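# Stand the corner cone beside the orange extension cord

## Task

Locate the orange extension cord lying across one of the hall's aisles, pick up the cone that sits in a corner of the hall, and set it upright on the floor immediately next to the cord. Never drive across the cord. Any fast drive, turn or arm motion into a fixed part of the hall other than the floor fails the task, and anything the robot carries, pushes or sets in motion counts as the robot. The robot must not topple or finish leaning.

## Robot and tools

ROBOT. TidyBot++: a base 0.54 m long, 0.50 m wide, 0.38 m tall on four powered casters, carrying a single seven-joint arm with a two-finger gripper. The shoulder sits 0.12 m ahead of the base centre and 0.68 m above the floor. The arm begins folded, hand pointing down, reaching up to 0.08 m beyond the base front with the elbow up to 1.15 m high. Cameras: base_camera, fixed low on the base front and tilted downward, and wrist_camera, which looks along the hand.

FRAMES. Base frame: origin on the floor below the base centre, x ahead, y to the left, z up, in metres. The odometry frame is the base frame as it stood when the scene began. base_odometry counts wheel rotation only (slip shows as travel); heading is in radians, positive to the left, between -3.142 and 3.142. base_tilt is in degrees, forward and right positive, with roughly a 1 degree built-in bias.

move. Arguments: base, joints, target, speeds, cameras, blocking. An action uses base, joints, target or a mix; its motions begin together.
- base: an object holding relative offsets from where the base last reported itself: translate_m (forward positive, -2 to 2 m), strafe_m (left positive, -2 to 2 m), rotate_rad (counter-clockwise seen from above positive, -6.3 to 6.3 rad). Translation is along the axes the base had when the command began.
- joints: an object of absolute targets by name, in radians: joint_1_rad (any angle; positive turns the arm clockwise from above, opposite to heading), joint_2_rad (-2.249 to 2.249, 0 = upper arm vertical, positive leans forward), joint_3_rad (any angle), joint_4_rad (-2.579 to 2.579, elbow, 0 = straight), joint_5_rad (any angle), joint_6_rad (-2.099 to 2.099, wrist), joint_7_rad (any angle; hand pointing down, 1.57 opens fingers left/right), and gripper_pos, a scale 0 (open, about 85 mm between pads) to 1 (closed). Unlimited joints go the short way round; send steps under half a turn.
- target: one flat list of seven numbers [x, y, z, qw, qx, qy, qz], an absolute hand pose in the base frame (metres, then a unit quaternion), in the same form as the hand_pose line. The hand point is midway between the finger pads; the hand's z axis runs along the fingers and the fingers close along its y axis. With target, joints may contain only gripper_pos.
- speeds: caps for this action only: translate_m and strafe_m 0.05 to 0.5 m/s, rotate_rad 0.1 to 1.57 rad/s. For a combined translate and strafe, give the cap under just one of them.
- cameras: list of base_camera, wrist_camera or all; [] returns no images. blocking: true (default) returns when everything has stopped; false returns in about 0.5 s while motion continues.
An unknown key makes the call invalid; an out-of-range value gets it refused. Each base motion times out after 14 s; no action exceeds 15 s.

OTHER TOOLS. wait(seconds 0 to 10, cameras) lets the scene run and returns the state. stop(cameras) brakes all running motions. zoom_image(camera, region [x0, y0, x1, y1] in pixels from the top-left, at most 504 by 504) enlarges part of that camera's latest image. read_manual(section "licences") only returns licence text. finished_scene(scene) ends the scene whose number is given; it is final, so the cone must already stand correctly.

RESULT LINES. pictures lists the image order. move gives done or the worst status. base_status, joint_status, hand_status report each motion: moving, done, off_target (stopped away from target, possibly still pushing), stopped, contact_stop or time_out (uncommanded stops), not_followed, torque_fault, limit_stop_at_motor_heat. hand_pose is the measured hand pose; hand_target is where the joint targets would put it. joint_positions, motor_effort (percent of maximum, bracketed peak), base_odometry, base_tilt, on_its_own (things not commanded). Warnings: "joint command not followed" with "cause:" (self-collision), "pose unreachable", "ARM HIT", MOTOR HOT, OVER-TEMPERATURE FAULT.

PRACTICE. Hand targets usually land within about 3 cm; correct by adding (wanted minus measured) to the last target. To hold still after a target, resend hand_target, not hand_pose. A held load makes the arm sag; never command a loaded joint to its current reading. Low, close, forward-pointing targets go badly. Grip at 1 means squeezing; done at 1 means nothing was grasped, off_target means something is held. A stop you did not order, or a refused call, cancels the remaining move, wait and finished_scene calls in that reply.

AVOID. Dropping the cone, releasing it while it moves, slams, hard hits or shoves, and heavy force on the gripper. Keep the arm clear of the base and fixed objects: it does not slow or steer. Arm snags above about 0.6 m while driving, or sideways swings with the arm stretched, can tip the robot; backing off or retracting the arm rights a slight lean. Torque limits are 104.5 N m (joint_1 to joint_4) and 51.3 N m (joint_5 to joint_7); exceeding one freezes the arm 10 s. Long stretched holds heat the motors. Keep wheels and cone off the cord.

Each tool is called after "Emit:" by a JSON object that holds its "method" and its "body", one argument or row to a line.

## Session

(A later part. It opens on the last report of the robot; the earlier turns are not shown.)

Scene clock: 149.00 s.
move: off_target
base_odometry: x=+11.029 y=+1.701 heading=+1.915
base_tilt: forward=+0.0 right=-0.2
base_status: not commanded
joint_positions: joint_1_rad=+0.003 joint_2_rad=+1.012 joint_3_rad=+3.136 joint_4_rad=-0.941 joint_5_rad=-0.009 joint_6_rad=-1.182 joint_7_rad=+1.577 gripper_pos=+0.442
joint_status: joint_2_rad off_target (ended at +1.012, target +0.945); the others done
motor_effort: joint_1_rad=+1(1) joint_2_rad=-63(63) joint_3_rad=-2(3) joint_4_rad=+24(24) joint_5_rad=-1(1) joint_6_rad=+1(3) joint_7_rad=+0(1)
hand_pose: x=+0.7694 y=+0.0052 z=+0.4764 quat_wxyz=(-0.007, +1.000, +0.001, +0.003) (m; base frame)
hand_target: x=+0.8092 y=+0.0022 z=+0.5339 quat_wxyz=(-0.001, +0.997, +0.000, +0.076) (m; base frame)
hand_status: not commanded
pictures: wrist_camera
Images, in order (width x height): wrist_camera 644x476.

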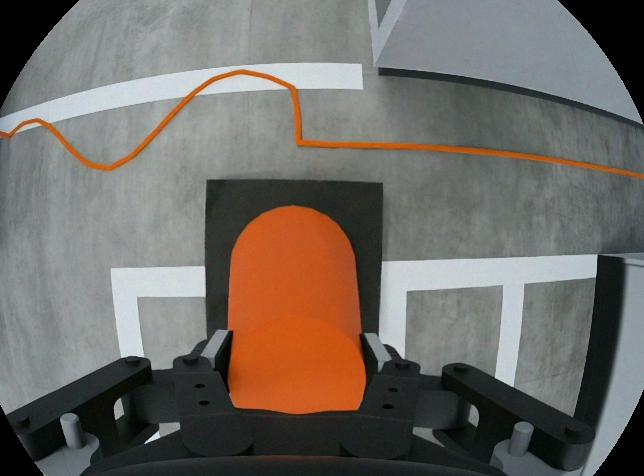

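Emit:
{"method": "move", "body": {
  "base": {"translate_m": 0.02},
  "speeds": {"translate_m": 0.08},
  "joints": {"joint_2_rad": 0.96, "joint_4_rad": -0.92, "joint_6_rad": -1.12},
  "cameras": ["wrist_camera"]
}}

Scene clock: 150.10 s.
move: off_target
base_odometry: x=+11.023 y=+1.720 heading=+1.915
base_tilt: forward=+0.0 right=-0.2
base_status: done
joint_positions: joint_1_rad=+0.003 joint_2_rad=+1.028 joint_3_rad=+3.136 joint_4_rad=-0.952 joint_5_rad=-0.009 joint_6_rad=-1.165 joint_7_rad=+1.577 gripper_pos=+0.442
joint_status: joint_2_rad off_target (ended at +1.028, target +0.960); the others done
motor_effort: joint_1_rad=+0(2) joint_2_rad=-62(63) joint_3_rad=-2(3) joint_4_rad=+22(23) joint_5_rad=+0(1) joint_6_rad=+1(1) joint_7_rad=+0(1)
hand_pose: x=+0.7666 y=+0.0052 z=+0.4628 quat_wxyz=(-0.007, +1.000, +0.001, -0.002) (m; base frame)
hand_target: x=+0.8070 y=+0.0022 z=+0.5193 quat_wxyz=(-0.001, +0.997, +0.000, +0.071) (m; base frame)
hand_status: not commanded
pictures: wrist_camera
Images, in order (width x height): wrist_camera 644x476.

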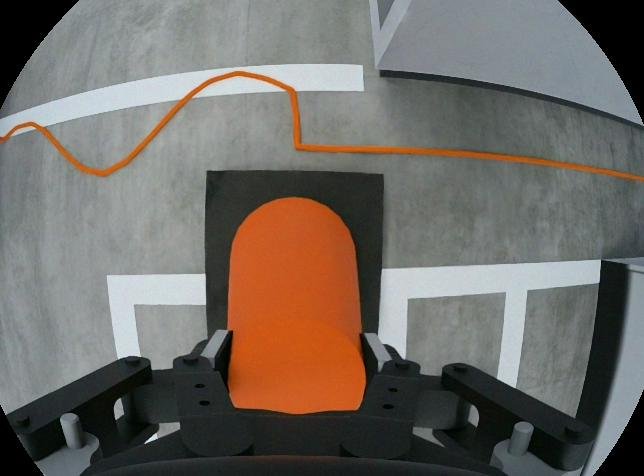

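Emit:
{"method": "move", "body": {
  "joints": {"joint_2_rad": 0.978, "joint_4_rad": -0.93, "joint_6_rad": -1.09},
  "cameras": []
}}

Emit:
{"method": "move", "body": {
  "joints": {"joint_2_rad": 0.99, "joint_4_rad": -0.937, "joint_6_rad": -1.075},
  "cameras": ["wrist_camera"]
}}

Scene clock: 150.97 s.
move: off_target
base_odometry: x=+11.023 y=+1.720 heading=+1.915
base_tilt: forward=+0.0 right=-0.2
base_status: not commanded
joint_positions: joint_1_rad=+0.003 joint_2_rad=+1.040 joint_3_rad=+3.136 joint_4_rad=-0.956 joint_5_rad=-0.009 joint_6_rad=-1.139 joint_7_rad=+1.577 gripper_pos=+0.442
joint_status: joint_2_rad off_target (ended at +1.041, target +0.978); the others done
motor_effort: joint_1_rad=+0(1) joint_2_rad=-62(63) joint_3_rad=-2(3) joint_4_rad=+22(23) joint_5_rad=+0(1) joint_6_rad=+1(2) joint_7_rad=-1(1)
hand_pose: x=+0.7700 y=+0.0052 z=+0.4536 quat_wxyz=(-0.007, +1.000, +0.001, +0.003) (m; base frame)
hand_target: x=+0.8092 y=+0.0022 z=+0.5048 quat_wxyz=(-0.001, +0.997, +0.000, +0.072) (m; base frame)
hand_status: not commanded
pictures: none
No camera images: "cameras" was empty.

Scene clock: 151.57 s.
move: off_target
base_odometry: x=+11.023 y=+1.720 heading=+1.915
base_tilt: forward=+0.0 right=-0.2
base_status: not commanded
joint_positions: joint_1_rad=+0.002 joint_2_rad=+1.046 joint_3_rad=+3.136 joint_4_rad=-0.963 joint_5_rad=-0.009 joint_6_rad=-1.133 joint_7_rad=+1.577 gripper_pos=+0.442
joint_status: joint_2_rad off_target (ended at +1.046, target +0.990); the others done
motor_effort: joint_1_rad=+1(3) joint_2_rad=-57(62) joint_3_rad=-2(2) joint_4_rad=+21(22) joint_5_rad=+0(2) joint_6_rad=+2(3) joint_7_rad=+1(1)
hand_pose: x=+0.7681 y=+0.0056 z=+0.4484 quat_wxyz=(-0.007, +1.000, +0.001, +0.000) (m; base frame)
hand_target: x=+0.8087 y=+0.0022 z=+0.4948 quat_wxyz=(-0.001, +0.998, +0.000, +0.070) (m; base frame)
hand_status: not commanded
pictures: wrist_camera
Images, in order (width x height): wrist_camera 644x476.

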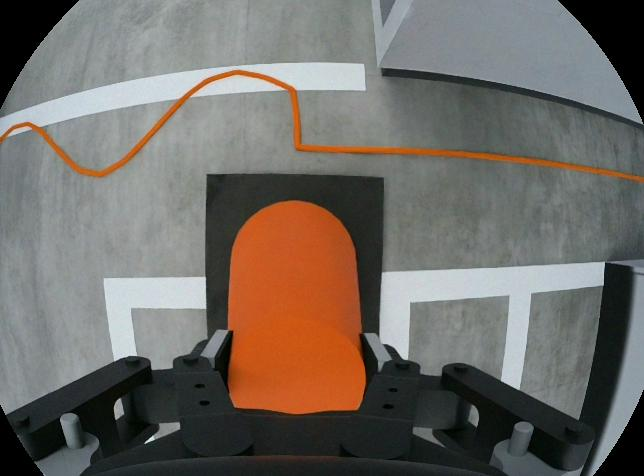

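Emit:
{"method": "move", "body": {
  "joints": {"joint_2_rad": 1.005, "joint_4_rad": -0.945, "joint_6_rad": -1.07},
  "cameras": []
}}

Emit:
{"method": "move", "body": {
  "joints": {"joint_2_rad": 1.03, "joint_4_rad": -0.955, "joint_6_rad": -1.065},
  "cameras": ["wrist_camera"]
}}

Scene clock: 152.23 s.
move: off_target
base_odometry: x=+11.023 y=+1.720 heading=+1.915
base_tilt: forward=+0.0 right=-0.2
base_status: not commanded
joint_positions: joint_1_rad=+0.002 joint_2_rad=+1.046 joint_3_rad=+3.136 joint_4_rad=-0.964 joint_5_rad=-0.009 joint_6_rad=-1.133 joint_7_rad=+1.577 gripper_pos=+0.442
joint_status: joint_2_rad off_target (ended at +1.046, target +1.005); the others done
motor_effort: joint_1_rad=+2(3) joint_2_rad=-54(57) joint_3_rad=-1(2) joint_4_rad=+19(21) joint_5_rad=+0(1) joint_6_rad=+2(2) joint_7_rad=+1(1)
hand_pose: x=+0.7675 y=+0.0057 z=+0.4479 quat_wxyz=(-0.007, +1.000, +0.002, +0.000) (m; base frame)
hand_target: x=+0.8040 y=+0.0022 z=+0.4820 quat_wxyz=(-0.001, +0.998, +0.000, +0.061) (m; base frame)
hand_status: not commanded
pictures: none
No camera images: "cameras" was empty.

Scene clock: 152.83 s.
move: done
base_odometry: x=+11.023 y=+1.720 heading=+1.915
base_tilt: forward=+0.0 right=-0.2
base_status: not commanded
joint_positions: joint_1_rad=+0.002 joint_2_rad=+1.046 joint_3_rad=+3.136 joint_4_rad=-0.964 joint_5_rad=-0.009 joint_6_rad=-1.133 joint_7_rad=+1.577 gripper_pos=+0.442
joint_status: all done
motor_effort: joint_1_rad=+2(3) joint_2_rad=-51(54) joint_3_rad=-1(1) joint_4_rad=+18(20) joint_5_rad=+0(1) joint_6_rad=+3(3) joint_7_rad=+1(1)
hand_pose: x=+0.7671 y=+0.0060 z=+0.4475 quat_wxyz=(-0.007, +1.000, +0.002, -0.001) (m; base frame)
hand_target: x=+0.7959 y=+0.0022 z=+0.4619 quat_wxyz=(-0.001, +0.999, +0.000, +0.046) (m; base frame)
hand_status: not commanded
pictures: wrist_camera
Images, in order (width x height): wrist_camera 644x476.

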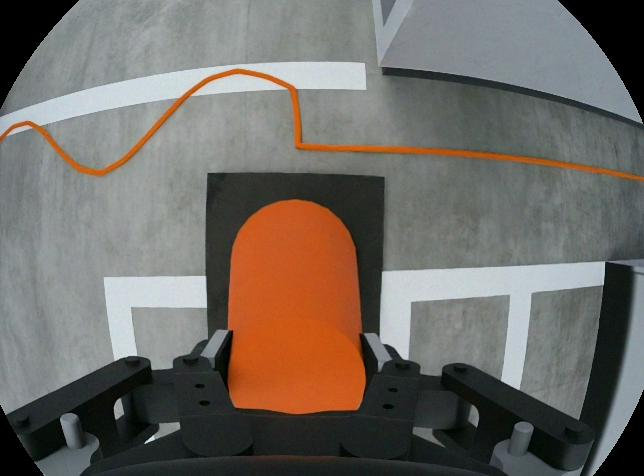

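Emit:
{"method": "move", "body": {
  "joints": {"gripper_pos": 0},
  "cameras": []
}}

Emit:
{"method": "move", "body": {
  "joints": {"joint_2_rad": 0.84, "joint_4_rad": -0.86, "joint_6_rad": -1.36},
  "cameras": ["wrist_camera"]
}}

Scene clock: 153.93 s.
move: done
base_odometry: x=+11.023 y=+1.720 heading=+1.915
base_tilt: forward=+0.0 right=-0.2
base_status: not commanded
joint_positions: joint_1_rad=+0.001 joint_2_rad=+1.036 joint_3_rad=+3.136 joint_4_rad=-0.963 joint_5_rad=-0.009 joint_6_rad=-1.122 joint_7_rad=+1.577 gripper_pos=+0.000
joint_status: all done
motor_effort: joint_1_rad=+1(6) joint_2_rad=-47(56) joint_3_rad=-2(3) joint_4_rad=+15(20) joint_5_rad=+0(3) joint_6_rad=+1(2) joint_7_rad=-1(1)
hand_pose: x=+0.7734 y=+0.0064 z=+0.4547 quat_wxyz=(-0.007, +1.000, +0.002, +0.010) (m; base frame)
hand_target: x=+0.7959 y=+0.0022 z=+0.4619 quat_wxyz=(-0.001, +0.999, +0.000, +0.046) (m; base frame)
hand_status: not commanded
pictures: none
No camera images: "cameras" was empty.

Scene clock: 155.37 s.
move: done
base_odometry: x=+11.023 y=+1.720 heading=+1.915
base_tilt: forward=+0.0 right=-0.2
base_status: not commanded
joint_positions: joint_1_rad=+0.001 joint_2_rad=+0.833 joint_3_rad=+3.136 joint_4_rad=-0.867 joint_5_rad=-0.009 joint_6_rad=-1.302 joint_7_rad=+1.577 gripper_pos=+0.000
joint_status: all done
motor_effort: joint_1_rad=+1(1) joint_2_rad=-44(52) joint_3_rad=-1(2) joint_4_rad=+17(18) joint_5_rad=+0(1) joint_6_rad=+2(2) joint_7_rad=+0(1)
hand_pose: x=+0.7854 y=+0.0064 z=+0.6159 quat_wxyz=(-0.007, +0.998, +0.004, +0.070) (m; base frame)
hand_target: x=+0.7694 y=+0.0021 z=+0.6119 quat_wxyz=(-0.001, +0.999, +0.000, +0.041) (m; base frame)
hand_status: not commanded
pictures: wrist_camera
Images, in order (width x height): wrist_camera 644x476.

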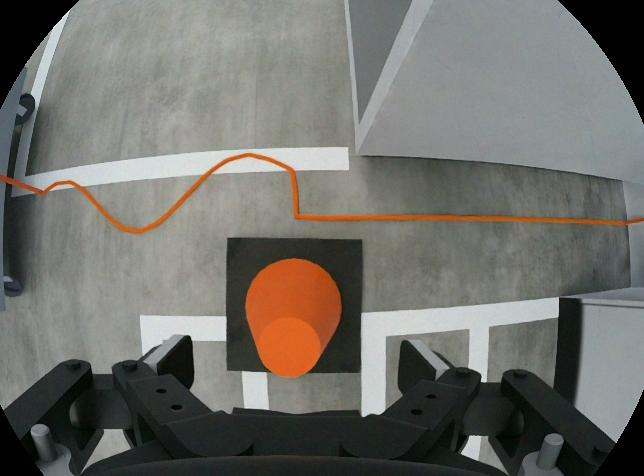

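Emit:
{"method": "finished_scene", "body": {
  "scene": 3
}}

The scene is finished: the task was done.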